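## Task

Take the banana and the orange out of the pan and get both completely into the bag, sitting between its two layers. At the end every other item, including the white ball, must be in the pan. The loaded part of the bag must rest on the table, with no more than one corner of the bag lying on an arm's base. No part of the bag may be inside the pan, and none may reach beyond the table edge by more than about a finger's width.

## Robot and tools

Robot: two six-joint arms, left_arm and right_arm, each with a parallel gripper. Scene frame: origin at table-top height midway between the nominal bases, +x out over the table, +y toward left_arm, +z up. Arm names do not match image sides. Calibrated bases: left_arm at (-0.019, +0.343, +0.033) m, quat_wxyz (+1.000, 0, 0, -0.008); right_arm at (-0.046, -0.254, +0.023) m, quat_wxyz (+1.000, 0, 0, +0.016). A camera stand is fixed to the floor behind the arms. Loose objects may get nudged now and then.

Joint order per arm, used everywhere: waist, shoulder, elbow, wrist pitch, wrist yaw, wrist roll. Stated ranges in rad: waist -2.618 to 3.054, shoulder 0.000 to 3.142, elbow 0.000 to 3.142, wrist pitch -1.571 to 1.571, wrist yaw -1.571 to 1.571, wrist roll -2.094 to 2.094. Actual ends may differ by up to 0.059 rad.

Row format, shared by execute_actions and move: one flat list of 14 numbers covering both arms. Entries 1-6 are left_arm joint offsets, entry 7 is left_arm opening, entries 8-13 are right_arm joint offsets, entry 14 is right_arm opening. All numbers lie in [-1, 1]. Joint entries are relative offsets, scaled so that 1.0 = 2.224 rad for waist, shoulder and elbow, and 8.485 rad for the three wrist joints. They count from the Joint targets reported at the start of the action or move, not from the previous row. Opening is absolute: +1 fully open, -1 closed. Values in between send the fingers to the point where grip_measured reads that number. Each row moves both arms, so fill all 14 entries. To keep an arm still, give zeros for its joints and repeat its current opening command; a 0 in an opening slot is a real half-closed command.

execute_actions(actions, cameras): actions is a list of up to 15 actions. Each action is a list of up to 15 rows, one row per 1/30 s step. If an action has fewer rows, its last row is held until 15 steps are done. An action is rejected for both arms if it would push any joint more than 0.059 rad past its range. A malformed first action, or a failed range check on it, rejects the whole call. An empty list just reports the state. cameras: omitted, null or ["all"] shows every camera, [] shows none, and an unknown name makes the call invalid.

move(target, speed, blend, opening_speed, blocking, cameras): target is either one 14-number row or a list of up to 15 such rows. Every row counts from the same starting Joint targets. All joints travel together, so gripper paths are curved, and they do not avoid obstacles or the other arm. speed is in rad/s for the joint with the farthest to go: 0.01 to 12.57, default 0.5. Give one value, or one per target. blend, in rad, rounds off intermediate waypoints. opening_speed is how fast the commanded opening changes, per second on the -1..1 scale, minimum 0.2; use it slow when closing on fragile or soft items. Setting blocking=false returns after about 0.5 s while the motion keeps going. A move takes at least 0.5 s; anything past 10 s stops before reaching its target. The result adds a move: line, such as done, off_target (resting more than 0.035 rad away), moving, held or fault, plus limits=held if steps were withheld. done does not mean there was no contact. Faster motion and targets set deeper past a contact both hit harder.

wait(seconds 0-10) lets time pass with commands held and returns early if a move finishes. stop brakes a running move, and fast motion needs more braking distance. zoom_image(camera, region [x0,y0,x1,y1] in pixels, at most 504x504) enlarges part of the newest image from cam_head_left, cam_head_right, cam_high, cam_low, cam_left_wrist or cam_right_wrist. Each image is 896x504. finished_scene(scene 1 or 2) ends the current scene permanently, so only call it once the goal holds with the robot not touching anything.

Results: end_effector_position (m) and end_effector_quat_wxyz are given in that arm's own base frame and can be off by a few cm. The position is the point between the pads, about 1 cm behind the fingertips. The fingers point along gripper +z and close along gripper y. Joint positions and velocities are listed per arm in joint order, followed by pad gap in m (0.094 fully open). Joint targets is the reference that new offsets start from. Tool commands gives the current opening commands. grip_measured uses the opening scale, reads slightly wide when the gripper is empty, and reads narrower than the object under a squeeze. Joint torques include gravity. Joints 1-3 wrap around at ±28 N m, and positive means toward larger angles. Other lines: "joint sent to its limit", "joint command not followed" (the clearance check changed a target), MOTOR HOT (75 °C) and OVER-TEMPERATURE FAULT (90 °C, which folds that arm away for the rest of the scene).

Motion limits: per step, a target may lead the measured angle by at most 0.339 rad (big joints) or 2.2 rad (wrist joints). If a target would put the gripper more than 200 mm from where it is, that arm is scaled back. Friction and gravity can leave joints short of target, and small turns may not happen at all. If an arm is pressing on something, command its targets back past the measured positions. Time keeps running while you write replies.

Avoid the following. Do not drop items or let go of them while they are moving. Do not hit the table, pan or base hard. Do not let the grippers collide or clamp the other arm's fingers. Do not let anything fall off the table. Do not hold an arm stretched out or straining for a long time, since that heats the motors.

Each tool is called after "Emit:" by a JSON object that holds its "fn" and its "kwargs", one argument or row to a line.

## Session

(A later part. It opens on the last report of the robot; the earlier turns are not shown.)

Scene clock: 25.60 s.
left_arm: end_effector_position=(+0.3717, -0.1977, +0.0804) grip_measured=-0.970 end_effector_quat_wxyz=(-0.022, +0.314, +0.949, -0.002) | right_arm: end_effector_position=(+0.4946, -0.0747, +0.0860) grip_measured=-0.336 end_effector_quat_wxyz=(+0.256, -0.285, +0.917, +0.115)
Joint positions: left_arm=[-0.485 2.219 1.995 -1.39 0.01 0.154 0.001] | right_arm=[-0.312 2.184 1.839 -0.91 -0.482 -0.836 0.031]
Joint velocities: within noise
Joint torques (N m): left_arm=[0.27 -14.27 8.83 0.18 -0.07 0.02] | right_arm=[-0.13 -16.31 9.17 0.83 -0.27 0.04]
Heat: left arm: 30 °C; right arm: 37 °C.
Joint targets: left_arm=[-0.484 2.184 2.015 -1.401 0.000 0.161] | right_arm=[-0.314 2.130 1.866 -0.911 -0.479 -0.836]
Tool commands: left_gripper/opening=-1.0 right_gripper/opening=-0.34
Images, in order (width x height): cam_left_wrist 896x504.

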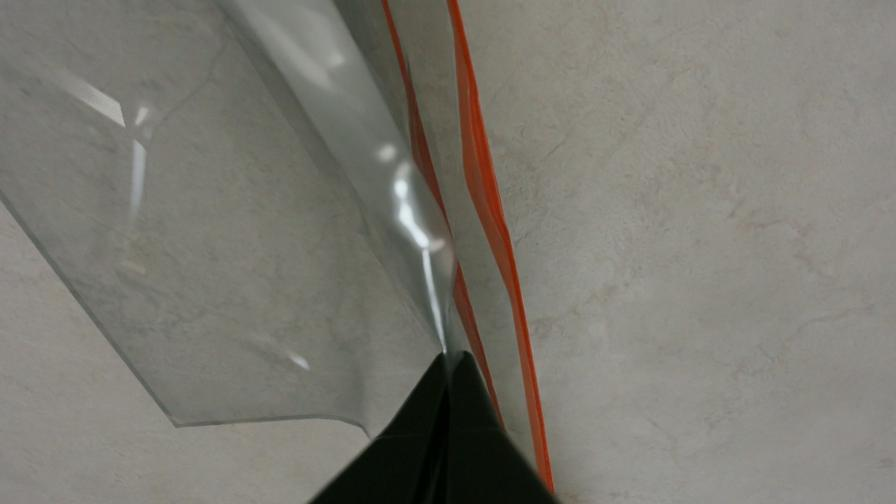

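Emit:
{"fn": "execute_actions", "kwargs": {
  "actions": []
}}

Scene clock: 26.97 s.
left_arm: end_effector_position=(+0.3717, -0.1977, +0.0804) grip_measured=-0.970 end_effector_quat_wxyz=(-0.022, +0.314, +0.949, -0.002) | right_arm: end_effector_position=(+0.4946, -0.0747, +0.0860) grip_measured=-0.336 end_effector_quat_wxyz=(+0.256, -0.285, +0.917, +0.115)
Joint positions: left_arm=[-0.485 2.219 1.995 -1.39 0.01 0.154 0.001] | right_arm=[-0.312 2.184 1.839 -0.91 -0.482 -0.836 0.031]
Joint velocities: within noise
Joint torques (N m): left_arm=[0.31 -14.3 8.83 0.16 -0.08 0.01] | right_arm=[-0.13 -16.28 9.2 0.83 -0.27 0.04]
Heat: left arm: 32 °C; right arm: 38 °C.
Joint targets: left_arm=[-0.484 2.184 2.015 -1.401 0.000 0.161] | right_arm=[-0.314 2.130 1.866 -0.911 -0.479 -0.836]
Tool commands: left_gripper/opening=-1.0 right_gripper/opening=-0.34

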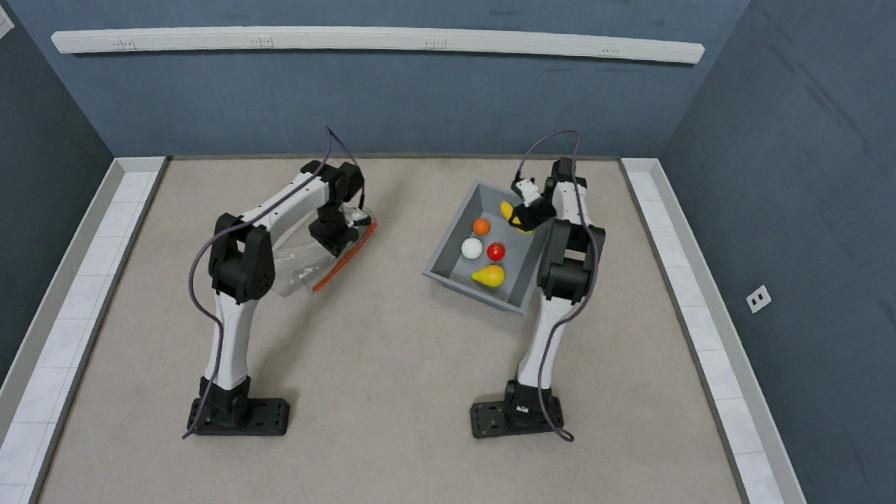

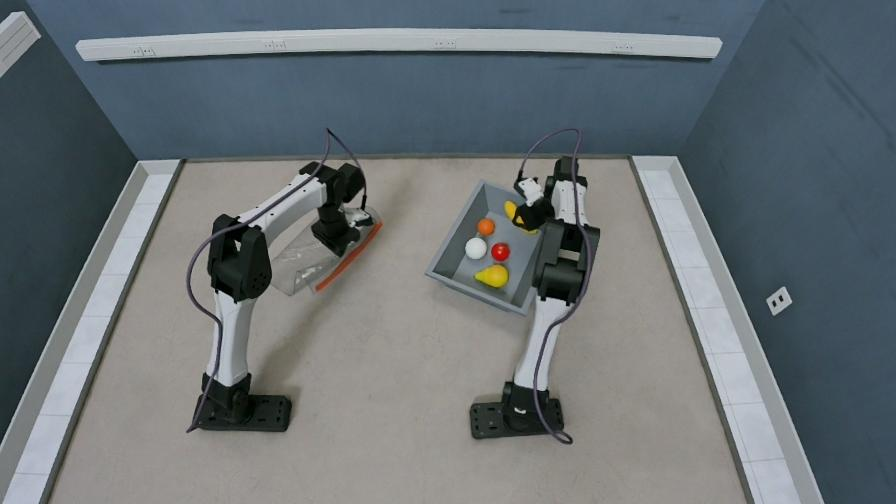

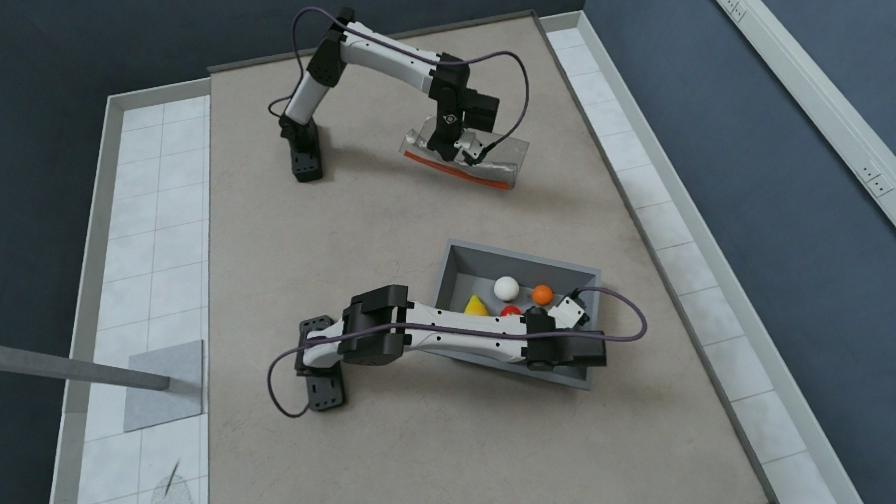

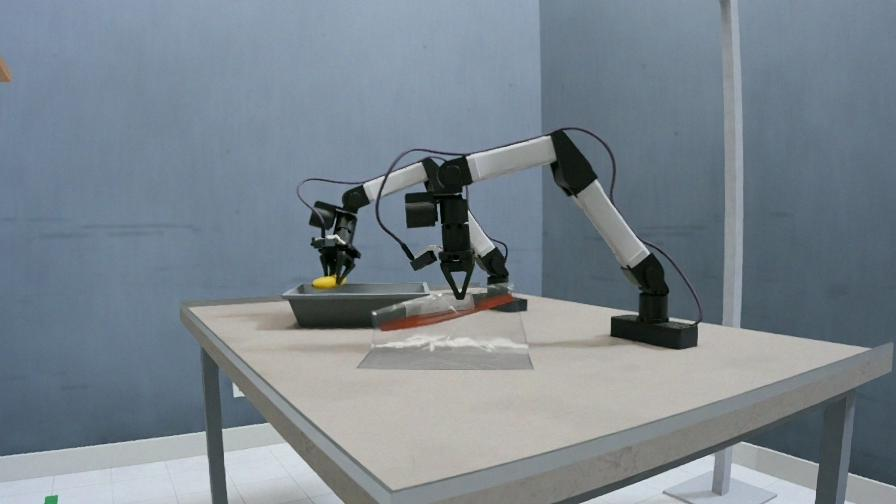

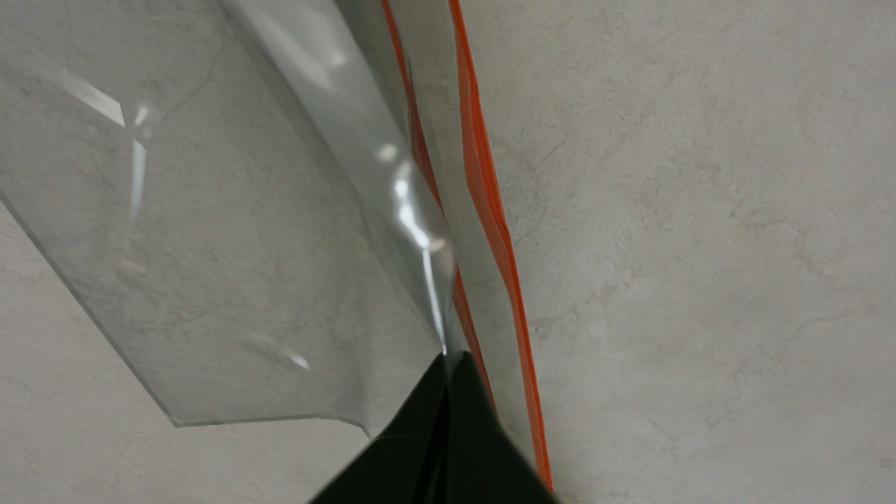

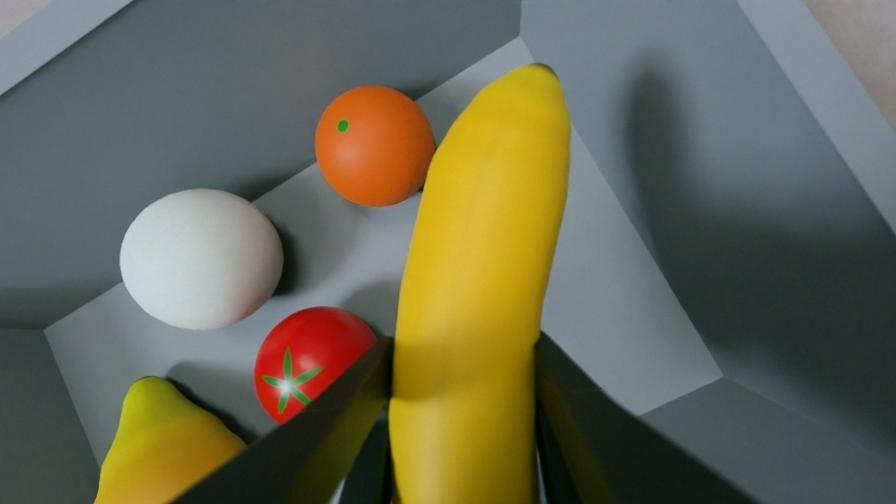

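Emit:
{"fn": "zoom_image", "kwargs": {
  "camera": "cam_low",
  "region": [340, 220, 560, 390]
}}

Emit:
{"fn": "zoom_image", "kwargs": {
  "camera": "cam_high",
  "region": [380, 100, 560, 210]
}}

Emit:
{"fn": "zoom_image", "kwargs": {
  "camera": "cam_left_wrist",
  "region": [340, 160, 640, 504]
}}

Scaled by 2.291 from the camera's 896x504 image, which has a finer 1280x720 frame.

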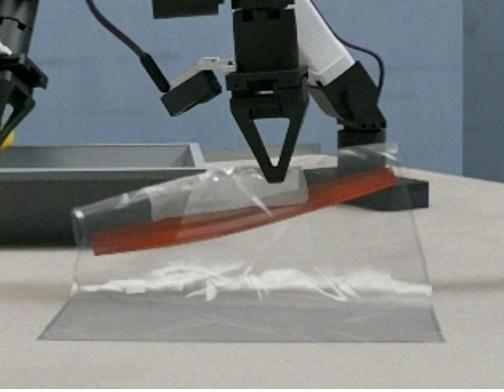

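Scaled by 2.800 from the camera's 896x504 image, which has a finer 1280x720 frame.

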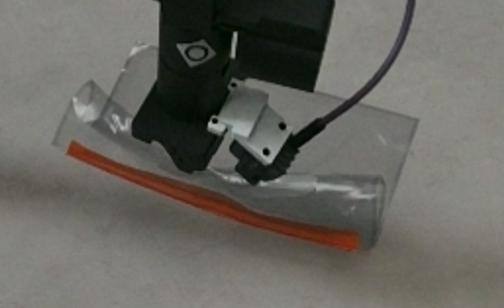

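Scaled by 1.465 from the camera's 896x504 image, which has a finer 1280x720 frame.

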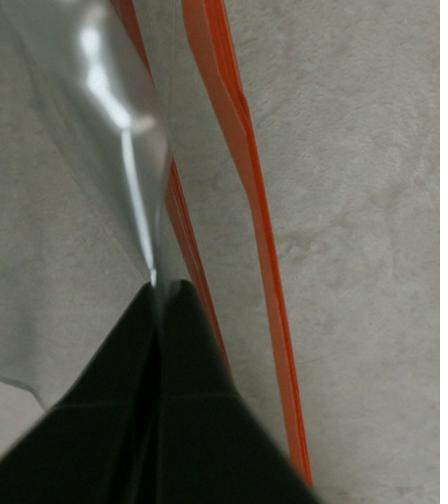

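Emit:
{"fn": "move", "kwargs": {
  "target": [
    [0,0.0288,-0.1718,0.0524,0,0,-1,0,0,0,0,0,0,-0.34],
    [0,0.0288,-0.1718,0.0524,0,0,-0.4,0,0,0,0,0,0,-0.34],
    [0,-0.0036,-0.0957,0.024,0,0,-0.4,0,0,0,0,0,0,-0.34]
  ],
  "speed": 0.35,
  "opening_speed": 0.6,
  "cameras": ["cam_low","cam_left_wrist"]
}}

Scene clock: 44.57 s.
left_arm: end_effector_position=(+0.3672, -0.1953, +0.0326) grip_measured=-0.402 end_effector_quat_wxyz=(-0.019, +0.314, +0.949, -0.002) | right_arm: end_effector_position=(+0.4946, -0.0747, +0.0860) grip_measured=-0.336 end_effector_quat_wxyz=(+0.256, -0.285, +0.917, +0.115)
Joint positions: left_arm=[-0.485 2.206 1.785 -1.185 0.01 0.154 0.028] | right_arm=[-0.312 2.184 1.839 -0.91 -0.482 -0.836 0.031]
Joint velocities: within noise
Joint torques (N m): left_arm=[0.28 -13.7 8.51 0.17 -0.08 0.01] | right_arm=[-0.13 -16.29 9.18 0.83 -0.27 0.04]
Heat: left arm: 41 °C; right arm: 44 °C.
Joint targets: left_arm=[-0.484 2.176 1.802 -1.197 0.000 0.161] | right_arm=[-0.314 2.130 1.866 -0.911 -0.479 -0.836]
move: off_target (right_arm); right_arm: the shoulder is farthest, 0.054 rad from its target
Images, in order (width x height): cam_low 896x504, cam_left_wrist 896x504.

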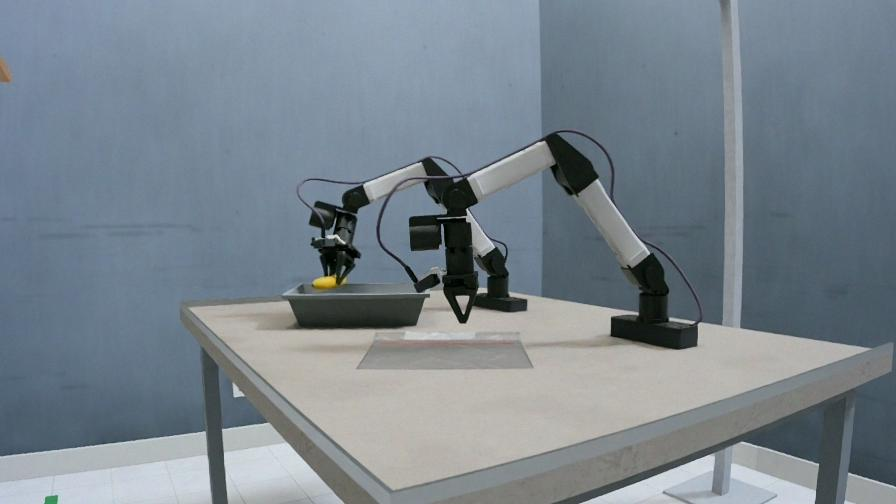

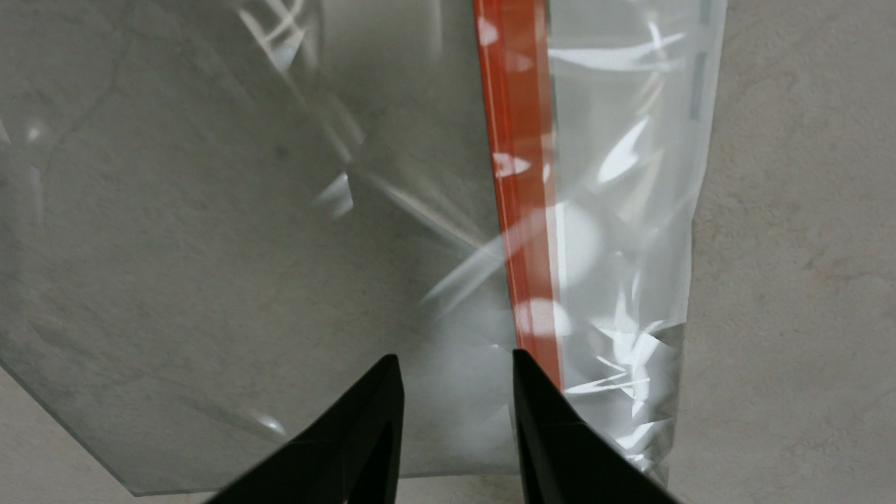

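Emit:
{"fn": "zoom_image", "kwargs": {
  "camera": "cam_left_wrist",
  "region": [400, 0, 800, 504]
}}

Emit:
{"fn": "zoom_image", "kwargs": {
  "camera": "cam_low",
  "region": [340, 300, 560, 390]
}}

Scaled by 1.000.

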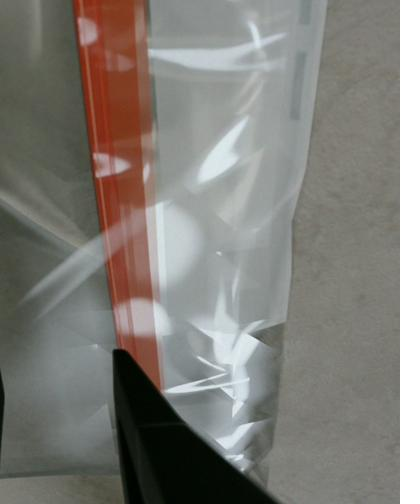

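Scaled by 2.291 from the camera's 896x504 image, which has a finer 1280x720 frame.

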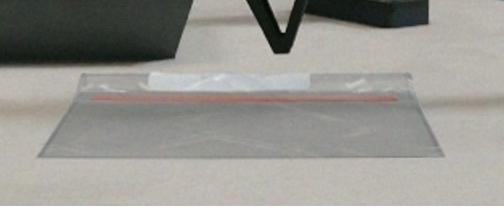

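Emit:
{"fn": "move", "kwargs": {
  "target": [-0.0508,-0.0238,0.0697,-0.0245,0,-0.0139,-0.4,0,0,0,0,0,0,-0.34],
  "speed": 0.6,
  "cameras": ["cam_head_left","cam_left_wrist","cam_high"]
}}

Emit:
{"fn": "zoom_image", "kwargs": {
  "camera": "cam_left_wrist",
  "region": [300, 0, 804, 504]
}}

Emit:
{"fn": "zoom_image", "kwargs": {
  "camera": "cam_high",
  "region": [380, 100, 560, 210]
}}

Scene clock: 48.27 s.
left_arm: end_effector_position=(+0.3367, -0.2334, +0.0982) grip_measured=-0.402 end_effector_quat_wxyz=(-0.011, +0.322, +0.947, -0.002) | right_arm: end_effector_position=(+0.4946, -0.0747, +0.0860) grip_measured=-0.336 end_effector_quat_wxyz=(+0.256, -0.285, +0.917, +0.115)
Joint positions: left_arm=[-0.602 2.142 1.944 -1.393 0.009 0.054 0.028] | right_arm=[-0.312 2.184 1.839 -0.91 -0.482 -0.836 0.031]
Joint velocities: within noise
Joint torques (N m): left_arm=[0.59 -12.55 8.24 0.23 -0.07 -0.14] | right_arm=[-0.13 -16.31 9.17 0.82 -0.26 0.04]
Heat: left arm: 42 °C; right arm: 45 °C.
Joint targets: left_arm=[-0.597 2.123 1.957 -1.405 0.000 0.043] | right_arm=[-0.314 2.130 1.866 -0.911 -0.479 -0.836]
move: off_target (right_arm); right_arm: the shoulder is farthest, 0.054 rad from its target
Images, in order (width x height): cam_head_left 896x504, cam_high 896x504, cam_left_wrist 896x504.

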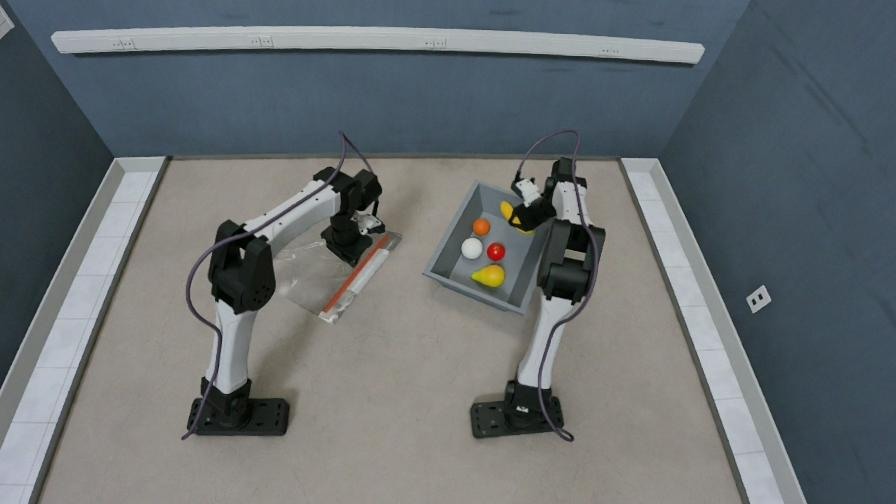

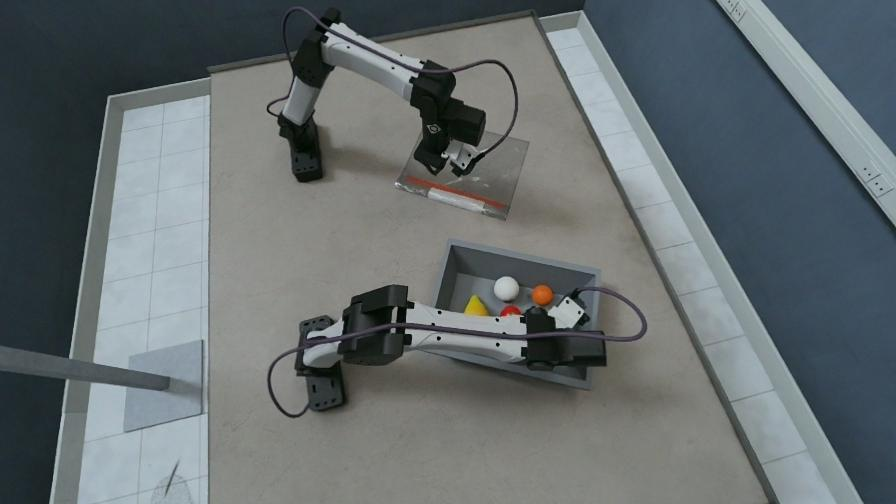

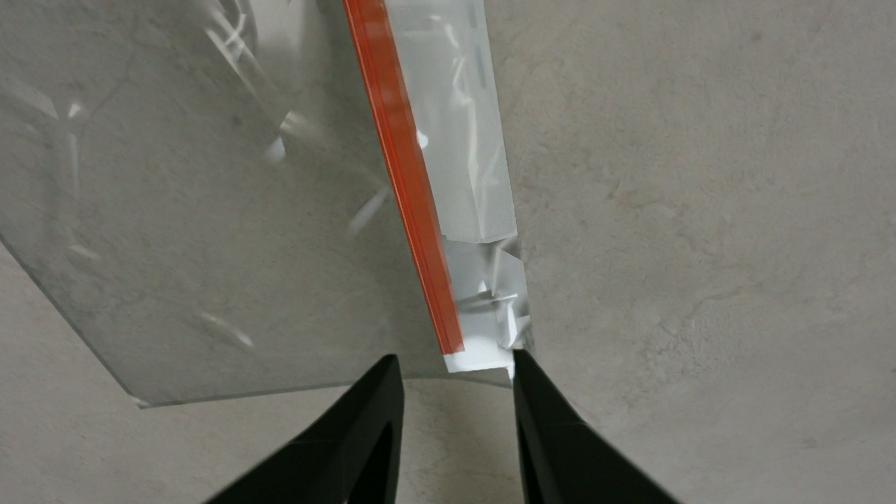

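Scaled by 1.000.

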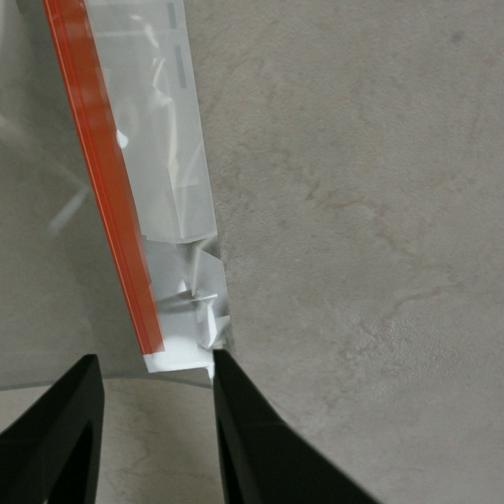

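Scaled by 2.800 from the camera's 896x504 image, which has a finer 1280x720 frame.

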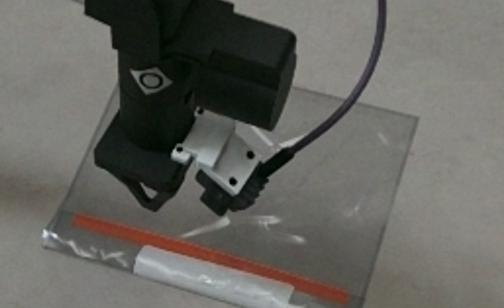

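Emit:
{"fn": "move", "kwargs": {
  "target": [
    [0.0616,-0.0232,-0.1797,0.0410,0,0.0033,-0.3,0,0,0,0,0,0,-0.34],
    [0.0616,0.0015,-0.2206,0.0583,0,0.0033,-0.3,0,0,0,0,0,0,-0.34]
  ],
  "speed": [0.7,0.12],
  "cameras": ["cam_low","cam_left_wrist"]
}}

Scene clock: 52.97 s.
left_arm: end_effector_position=(+0.3501, -0.1761, -0.0062) grip_measured=-0.302 end_effector_quat_wxyz=(+0.005, +0.258, +0.966, -0.006) | right_arm: end_effector_position=(+0.4946, -0.0747, +0.0860) grip_measured=-0.336 end_effector_quat_wxyz=(+0.256, -0.285, +0.917, +0.115)
Joint positions: left_arm=[-0.462 2.114 1.476 -0.921 0.009 0.06 0.033] | right_arm=[-0.312 2.184 1.839 -0.91 -0.482 -0.836 0.031]
Joint velocities: within noise
Joint torques (N m): left_arm=[0.36 -9.48 5.53 0.53 -0.08 0.06] | right_arm=[-0.13 -16.28 9.17 0.82 -0.27 0.04]
Heat: left arm: 41 °C; right arm: 47 °C.
Joint targets: left_arm=[-0.460 2.126 1.466 -0.910 0.000 0.071] | right_arm=[-0.314 2.130 1.866 -0.911 -0.479 -0.836]
move: off_target (right_arm); right_arm: the shoulder is farthest, 0.054 rad from its target
Images, in order (width x height): cam_low 896x504, cam_left_wrist 896x504.

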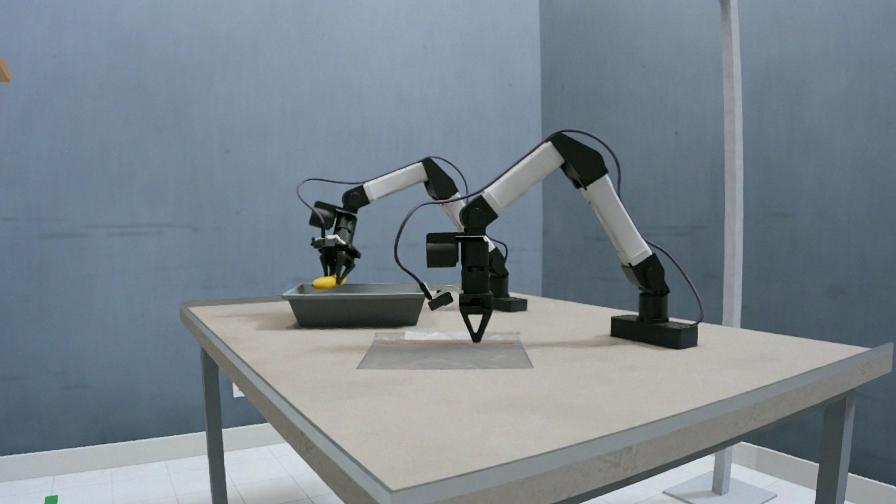

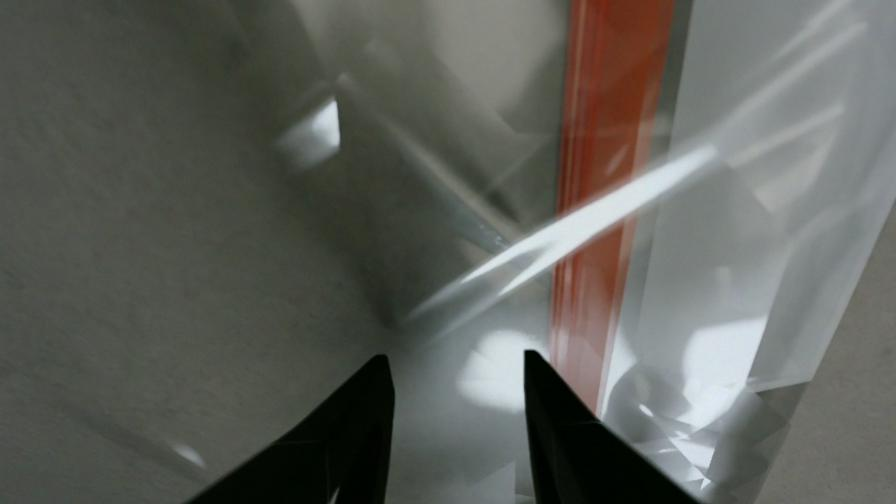

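Emit:
{"fn": "zoom_image", "kwargs": {
  "camera": "cam_left_wrist",
  "region": [360, 0, 864, 504]
}}

Scaled by 1.000.

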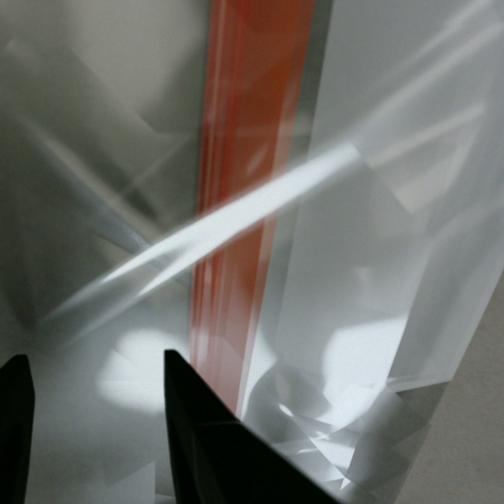

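Emit:
{"fn": "execute_actions", "kwargs": {
  "actions": [],
  "cameras": ["cam_high","cam_head_left","cam_head_right"]
}}

Emit:
{"fn": "zoom_image", "kwargs": {
  "camera": "cam_high",
  "region": [370, 90, 570, 230]
}}

Emit:
{"fn": "zoom_image", "kwargs": {
  "camera": "cam_head_right",
  "region": [250, 180, 430, 340]
}}

Scene clock: 54.03 s.
left_arm: end_effector_position=(+0.3503, -0.1762, -0.0062) grip_measured=-0.301 end_effector_quat_wxyz=(+0.005, +0.258, +0.966, -0.006) | right_arm: end_effector_position=(+0.4946, -0.0747, +0.0860) grip_measured=-0.336 end_effector_quat_wxyz=(+0.256, -0.285, +0.917, +0.115)
Joint positions: left_arm=[-0.462 2.114 1.476 -0.92 0.009 0.06 0.033] | right_arm=[-0.312 2.184 1.839 -0.91 -0.482 -0.836 0.031]
Joint velocities: within noise
Joint torques (N m): left_arm=[0.38 -9.55 5.56 0.54 -0.07 0.05] | right_arm=[-0.13 -16.29 9.18 0.83 -0.27 0.04]
Heat: left arm: 41 °C; right arm: 47 °C.
Joint targets: left_arm=[-0.460 2.126 1.466 -0.910 0.000 0.071] | right_arm=[-0.314 2.130 1.866 -0.911 -0.479 -0.836]
Tool commands: left_gripper/opening=-0.3 right_gripper/opening=-0.34
Images, in order (width x height): cam_head_left 896x504, cam_head_right 896x504, cam_high 896x504.

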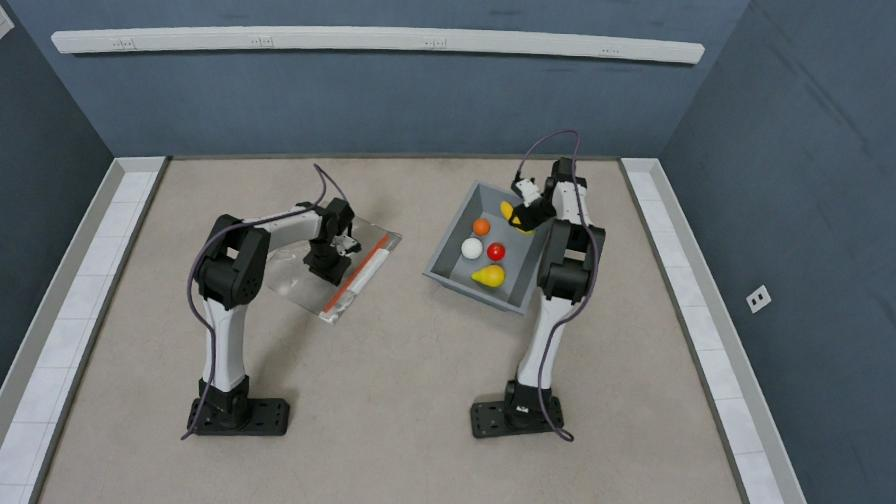

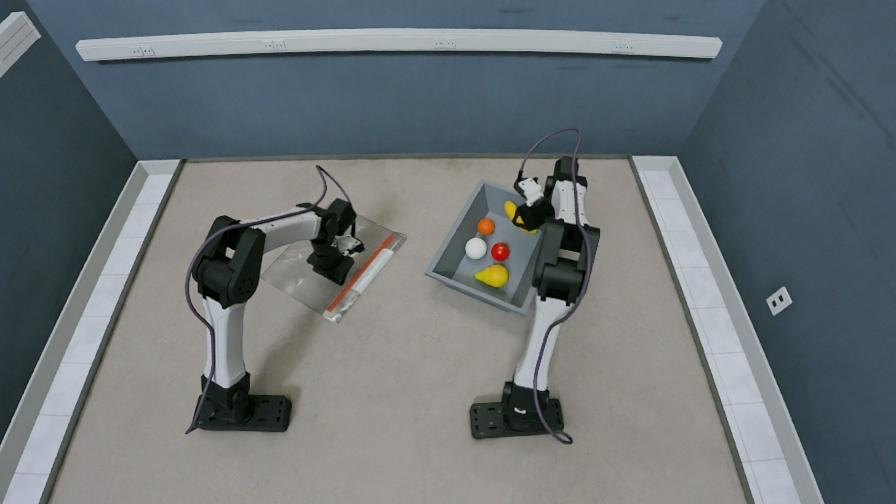

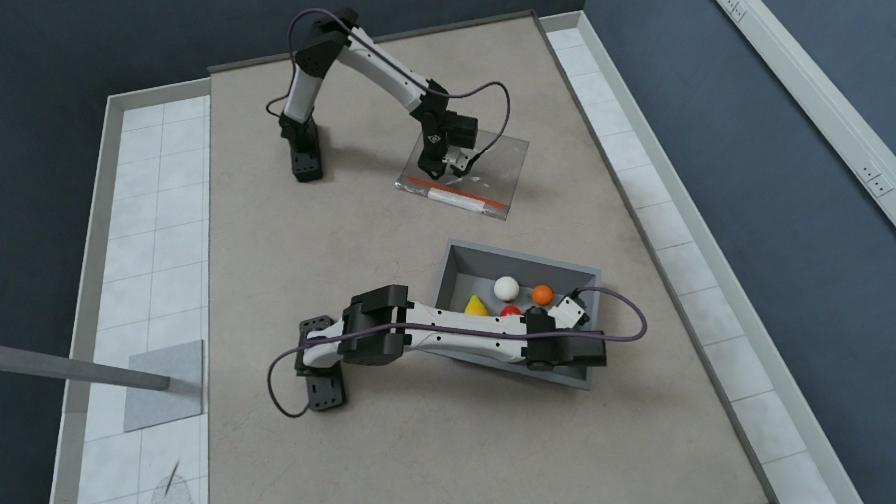

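Scaled by 2.520 from the camera's 896x504 image, which has a finer 1280x720 frame.

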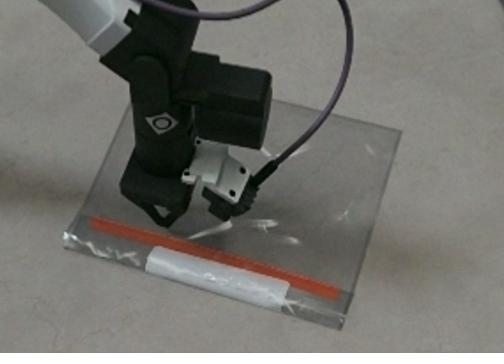

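Scaled by 2.800 from the camera's 896x504 image, which has a finer 1280x720 frame.

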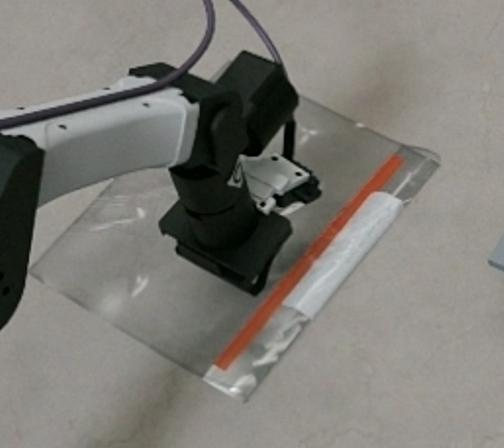

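Emit:
{"fn": "move", "kwargs": {
  "target": [
    [0,0.0067,-0.0071,0.0036,0,0,-0.3,0,0,0,0,0,0,-0.34],
    [0,0.0067,-0.0071,0.0036,0,0,-1,0,0,0,0,0,0,-0.34]
  ],
  "speed": 0.12,
  "opening_speed": 0.7,
  "cameras": ["cam_low","cam_left_wrist"]
}}

Scene clock: 56.73 s.
left_arm: end_effector_position=(+0.3512, -0.1766, -0.0131) grip_measured=-0.985 end_effector_quat_wxyz=(+0.008, +0.258, +0.966, -0.006) | right_arm: end_effector_position=(+0.4946, -0.0747, +0.0860) grip_measured=-0.336 end_effector_quat_wxyz=(+0.256, -0.285, +0.917, +0.115)
Joint positions: left_arm=[-0.462 2.123 1.46 -0.889 0.009 0.06 0.001] | right_arm=[-0.312 2.184 1.839 -0.91 -0.482 -0.836 0.031]
Joint velocities: within noise
Joint torques (N m): left_arm=[0.4 -8.99 5.53 0.55 -0.07 0.05] | right_arm=[-0.14 -16.29 9.16 0.82 -0.27 0.04]
Heat: left arm: 40 °C; right arm: 48 °C.
Joint targets: left_arm=[-0.460 2.142 1.450 -0.879 0.000 0.071] | right_arm=[-0.314 2.130 1.866 -0.911 -0.479 -0.836]
move: off_target (right_arm); right_arm: the shoulder is farthest, 0.054 rad from its target
Images, in order (width x height): cam_low 896x504, cam_left_wrist 896x504.

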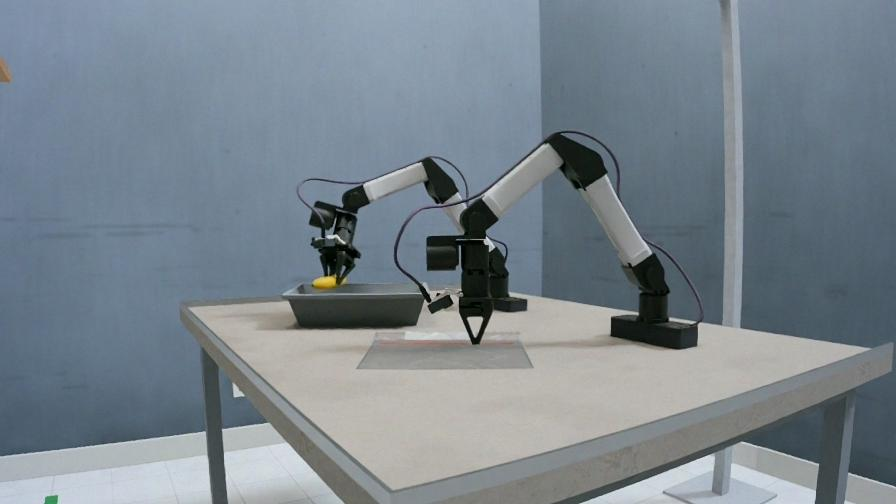

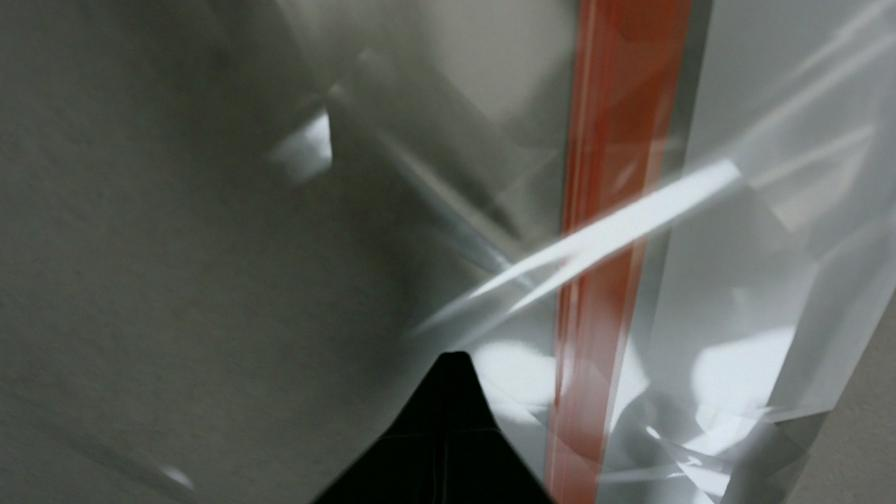

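Emit:
{"fn": "move", "kwargs": {
  "target": [
    [0,0,0,0,0,0,-0.3,0,0,0,0,0,0,-0.34],
    [0,0.0029,-0.0032,0.0016,0,0,-0.3,0,0,0,0,0,0,-0.34],
    [0,0.0029,-0.0032,0.0016,0,0,-1,0,0,0,0,0,0,-0.34]
  ],
  "speed": 0.12,
  "opening_speed": 1.0,
  "cameras": ["cam_left_wrist"]
}}

Scene clock: 59.57 s.
left_arm: end_effector_position=(+0.3518, -0.1769, -0.0161) grip_measured=-0.985 end_effector_quat_wxyz=(+0.010, +0.258, +0.966, -0.007) | right_arm: end_effector_position=(+0.4946, -0.0747, +0.0860) grip_measured=-0.336 end_effector_quat_wxyz=(+0.256, -0.285, +0.917, +0.115)
Joint positions: left_arm=[-0.462 2.127 1.454 -0.876 0.009 0.06 0.001] | right_arm=[-0.312 2.184 1.839 -0.91 -0.482 -0.836 0.031]
Joint velocities: within noise
Joint torques (N m): left_arm=[0.39 -8.87 5.41 0.56 -0.08 0.06] | right_arm=[-0.13 -16.29 9.18 0.82 -0.27 0.04]
Heat: left arm: 40 °C; right arm: 48 °C.
Joint targets: left_arm=[-0.460 2.148 1.443 -0.866 0.000 0.071] | right_arm=[-0.314 2.130 1.866 -0.911 -0.479 -0.836]
move: off_target (right_arm); right_arm: the shoulder is farthest, 0.054 rad from its target
Images, in order (width x height): cam_left_wrist 896x504.

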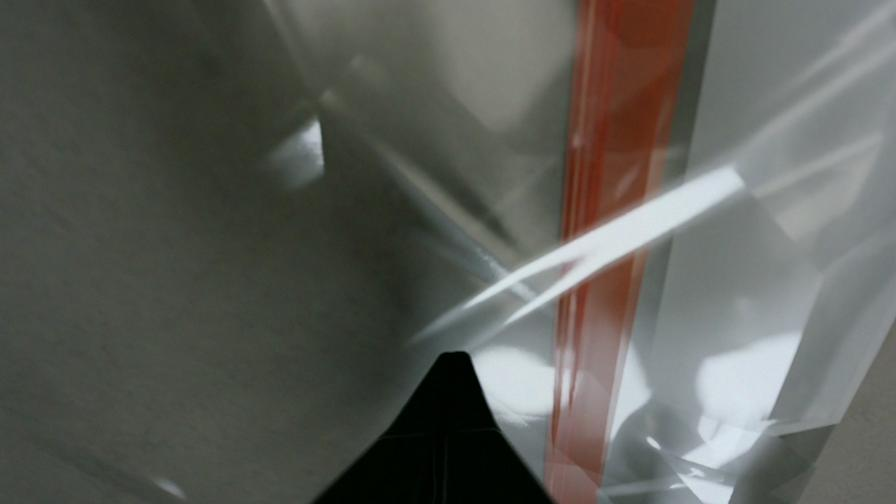

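Emit:
{"fn": "move", "kwargs": {
  "target": [
    [0,0,0,0,0,0,-0.3,0,0,0,0,0,0,-0.34],
    [0,0.0036,-0.004,0.002,0,0,-0.3,0,0,0,0,0,0,-0.34],
    [0,0.0036,-0.004,0.002,0,0,-1,0,0,0,0,0,0,-0.34]
  ],
  "speed": 0.12,
  "opening_speed": 1.0,
  "cameras": ["cam_left_wrist"]
}}

Scene clock: 62.33 s.
left_arm: end_effector_position=(+0.3531, -0.1779, -0.0167) grip_measured=-0.985 end_effector_quat_wxyz=(+0.013, +0.259, +0.966, -0.008) | right_arm: end_effector_position=(+0.4946, -0.0747, +0.0860) grip_measured=-0.336 end_effector_quat_wxyz=(+0.256, -0.285, +0.917, +0.115)
Joint positions: left_arm=[-0.463 2.127 1.451 -0.865 0.009 0.06 0.001] | right_arm=[-0.312 2.184 1.839 -0.91 -0.482 -0.836 0.031]
Joint velocities: within noise
Joint torques (N m): left_arm=[0.43 -8.25 4.85 0.67 -0.07 0.06] | right_arm=[-0.12 -16.28 9.18 0.82 -0.27 0.04]
Heat: left arm: 39 °C; right arm: 49 °C.
Joint targets: left_arm=[-0.460 2.156 1.434 -0.849 0.000 0.071] | right_arm=[-0.314 2.130 1.866 -0.911 -0.479 -0.836]
move: off_target (right_arm); right_arm: the shoulder is farthest, 0.054 rad from its target
Images, in order (width x height): cam_left_wrist 896x504.

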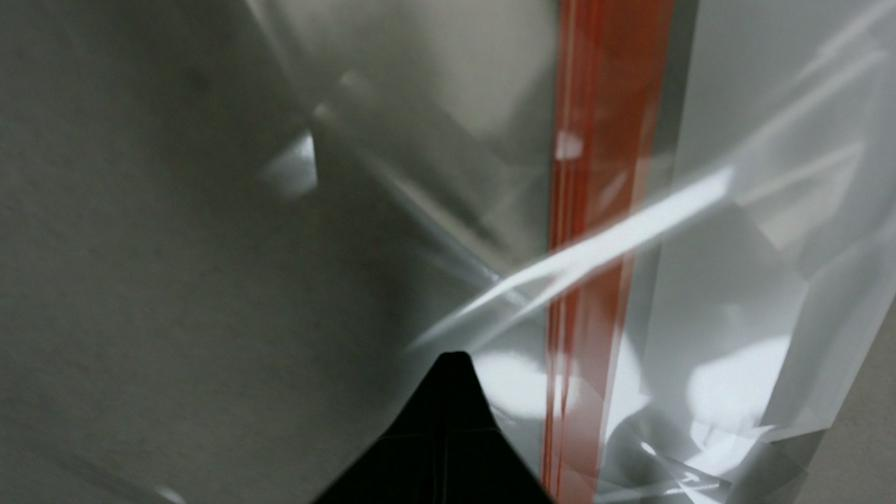

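Emit:
{"fn": "move", "kwargs": {
  "target": [
    [0,0,0,0,0,0,-0.3,0,0,0,0,0,0,-0.34],
    [0,0.0043,-0.0048,0.0024,0,0,-0.3,0,0,0,0,0,0,-0.34],
    [0,0.0043,-0.0048,0.0024,0,0,-1,0,0,0,0,0,0,-0.34]
  ],
  "speed": 0.12,
  "opening_speed": 1.0,
  "cameras": ["cam_left_wrist"]
}}

Scene clock: 65.20 s.
left_arm: end_effector_position=(+0.3554, -0.1773, -0.0172) grip_measured=-0.985 end_effector_quat_wxyz=(+0.018, +0.257, +0.966, -0.008) | right_arm: end_effector_position=(+0.4946, -0.0747, +0.0860) grip_measured=-0.336 end_effector_quat_wxyz=(+0.256, -0.285, +0.917, +0.115)
Joint positions: left_arm=[-0.459 2.127 1.448 -0.854 0.008 0.061 0.001] | right_arm=[-0.312 2.184 1.839 -0.91 -0.482 -0.836 0.031]
Joint velocities: within noise
Joint torques (N m): left_arm=[0.16 -7.5 4.01 0.78 -0.06 0.04] | right_arm=[-0.14 -16.28 9.17 0.82 -0.27 0.04]
Heat: left arm: 39 °C; right arm: 50 °C.
Joint targets: left_arm=[-0.460 2.166 1.424 -0.829 -0.001 0.071] | right_arm=[-0.314 2.130 1.866 -0.911 -0.479 -0.836]
move: off_target (left_arm, right_arm); target 3's new numbers were sent with left_arm's shoulder 0.038 rad from that target; left_arm: the shoulder is farthest, 0.038 rad from its target; right_arm: the shoulder is farthest, 0.054 rad from its target
Images, in order (width x height): cam_left_wrist 896x504.

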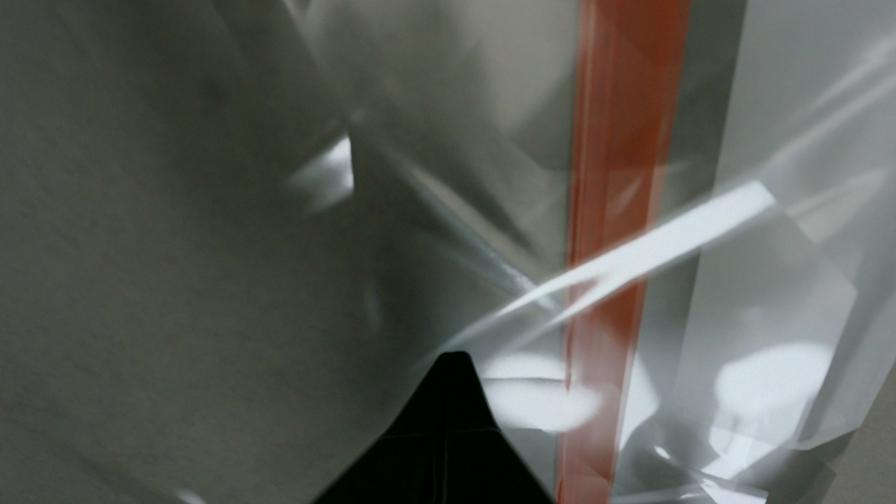

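Emit:
{"fn": "move", "kwargs": {
  "target": [
    [0,-0.0135,0.0225,-0.0094,0,0,-1,0,0,0,0,0,0,-0.34],
    [-0.0863,-0.0246,0.0877,-0.0294,0,-0.0237,-1,0,0,0,0,0,0,-0.34],
    [-0.0863,-0.0246,0.0877,-0.0294,0,-0.0237,-0.25,0,0,0,0,0,0,-0.34],
    [-0.0863,0.0044,0.0395,-0.0092,0,-0.0237,-0.25,0,0,0,0,0,0,-0.34]
  ],
  "speed": [0.3,0.5,0.5,0.15],
  "cameras": ["cam_left_wrist","cam_high"]
}}

Emit:
{"fn": "zoom_image", "kwargs": {
  "camera": "cam_high",
  "region": [370, 90, 570, 230]
}}

Scene clock: 69.97 s.
left_arm: end_effector_position=(+0.3180, -0.2473, -0.0119) grip_measured=-0.252 end_effector_quat_wxyz=(+0.006, +0.266, +0.964, -0.006) | right_arm: end_effector_position=(+0.4946, -0.0747, +0.0860) grip_measured=-0.336 end_effector_quat_wxyz=(+0.256, -0.285, +0.917, +0.115)
Joint positions: left_arm=[-0.658 2.157 1.521 -0.918 0.006 -0.12 0.035] | right_arm=[-0.312 2.184 1.839 -0.91 -0.482 -0.836 0.031]
Joint velocities: within noise
Joint torques (N m): left_arm=[0.72 -9.4 5.67 0.56 -0.07 -0.14] | right_arm=[-0.12 -16.28 9.2 0.83 -0.27 0.04]
Heat: left arm: 39 °C; right arm: 51 °C.
Joint targets: left_arm=[-0.652 2.175 1.512 -0.907 0.000 -0.130] | right_arm=[-0.314 2.130 1.866 -0.911 -0.479 -0.836]
move: off_target (right_arm); right_arm: the shoulder is farthest, 0.054 rad from its target
Images, in order (width x height): cam_high 896x504, cam_left_wrist 896x504.

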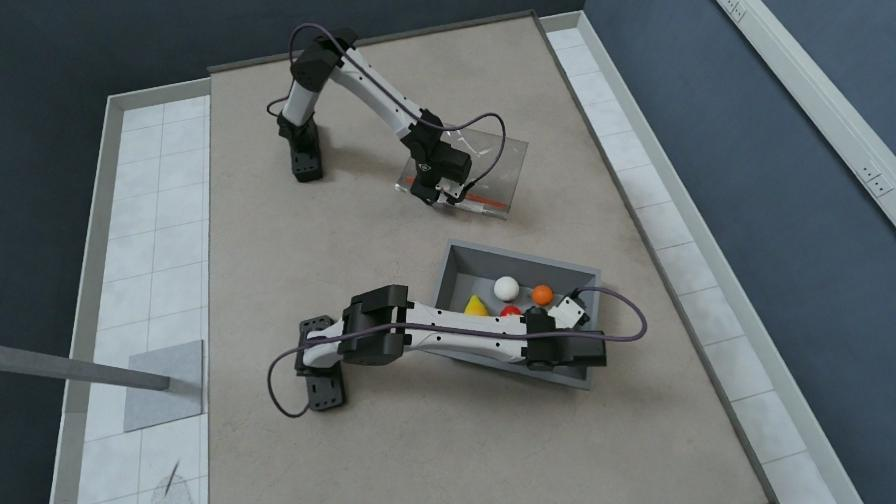

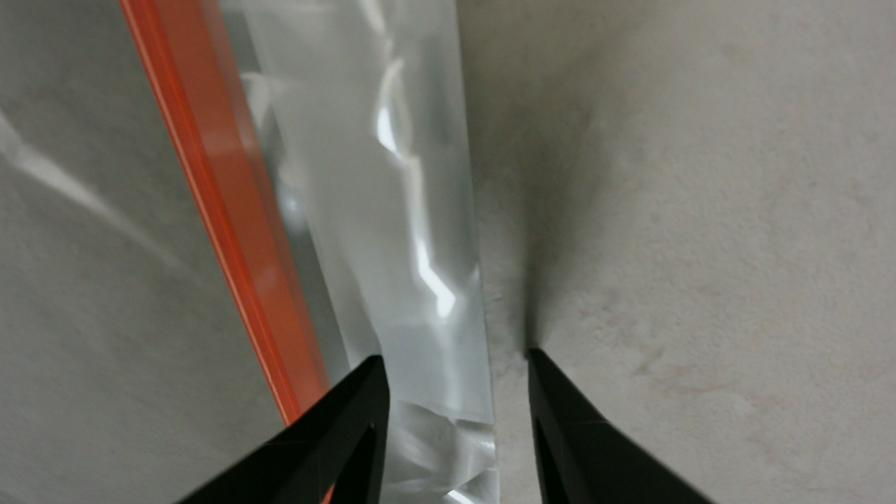

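Scaled by 2.520 from the camera's 896x504 image, which has a finer 1280x720 frame.

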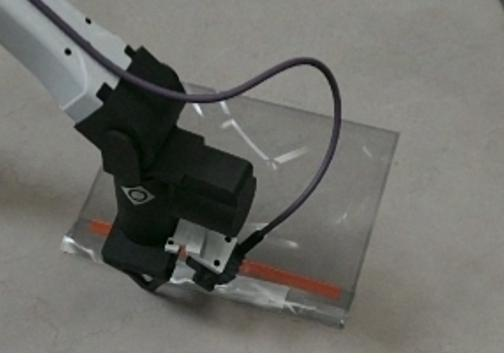

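Emit:
{"fn": "zoom_image", "kwargs": {
  "camera": "cam_left_wrist",
  "region": [320, 260, 560, 504]
}}

Emit:
{"fn": "zoom_image", "kwargs": {
  "camera": "cam_left_wrist",
  "region": [100, 0, 500, 400]
}}

Scaled by 2.066 from the camera's 896x504 image, which has a finer 1280x720 frame.

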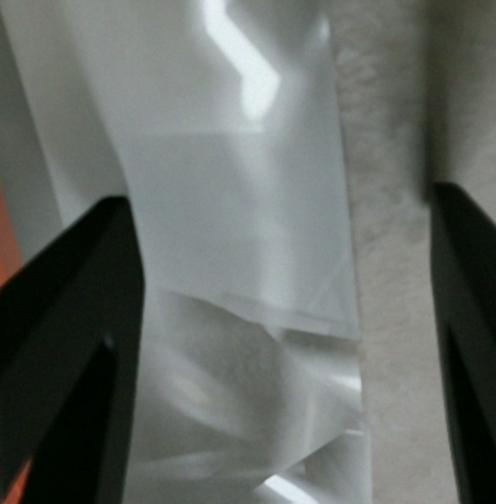

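Scaled by 1.260 from the camera's 896x504 image, which has a finer 1280x720 frame.

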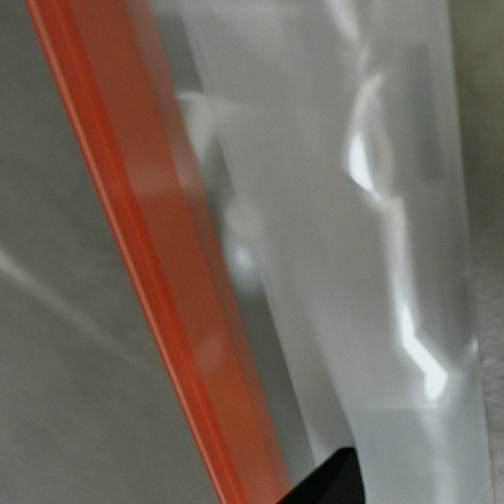

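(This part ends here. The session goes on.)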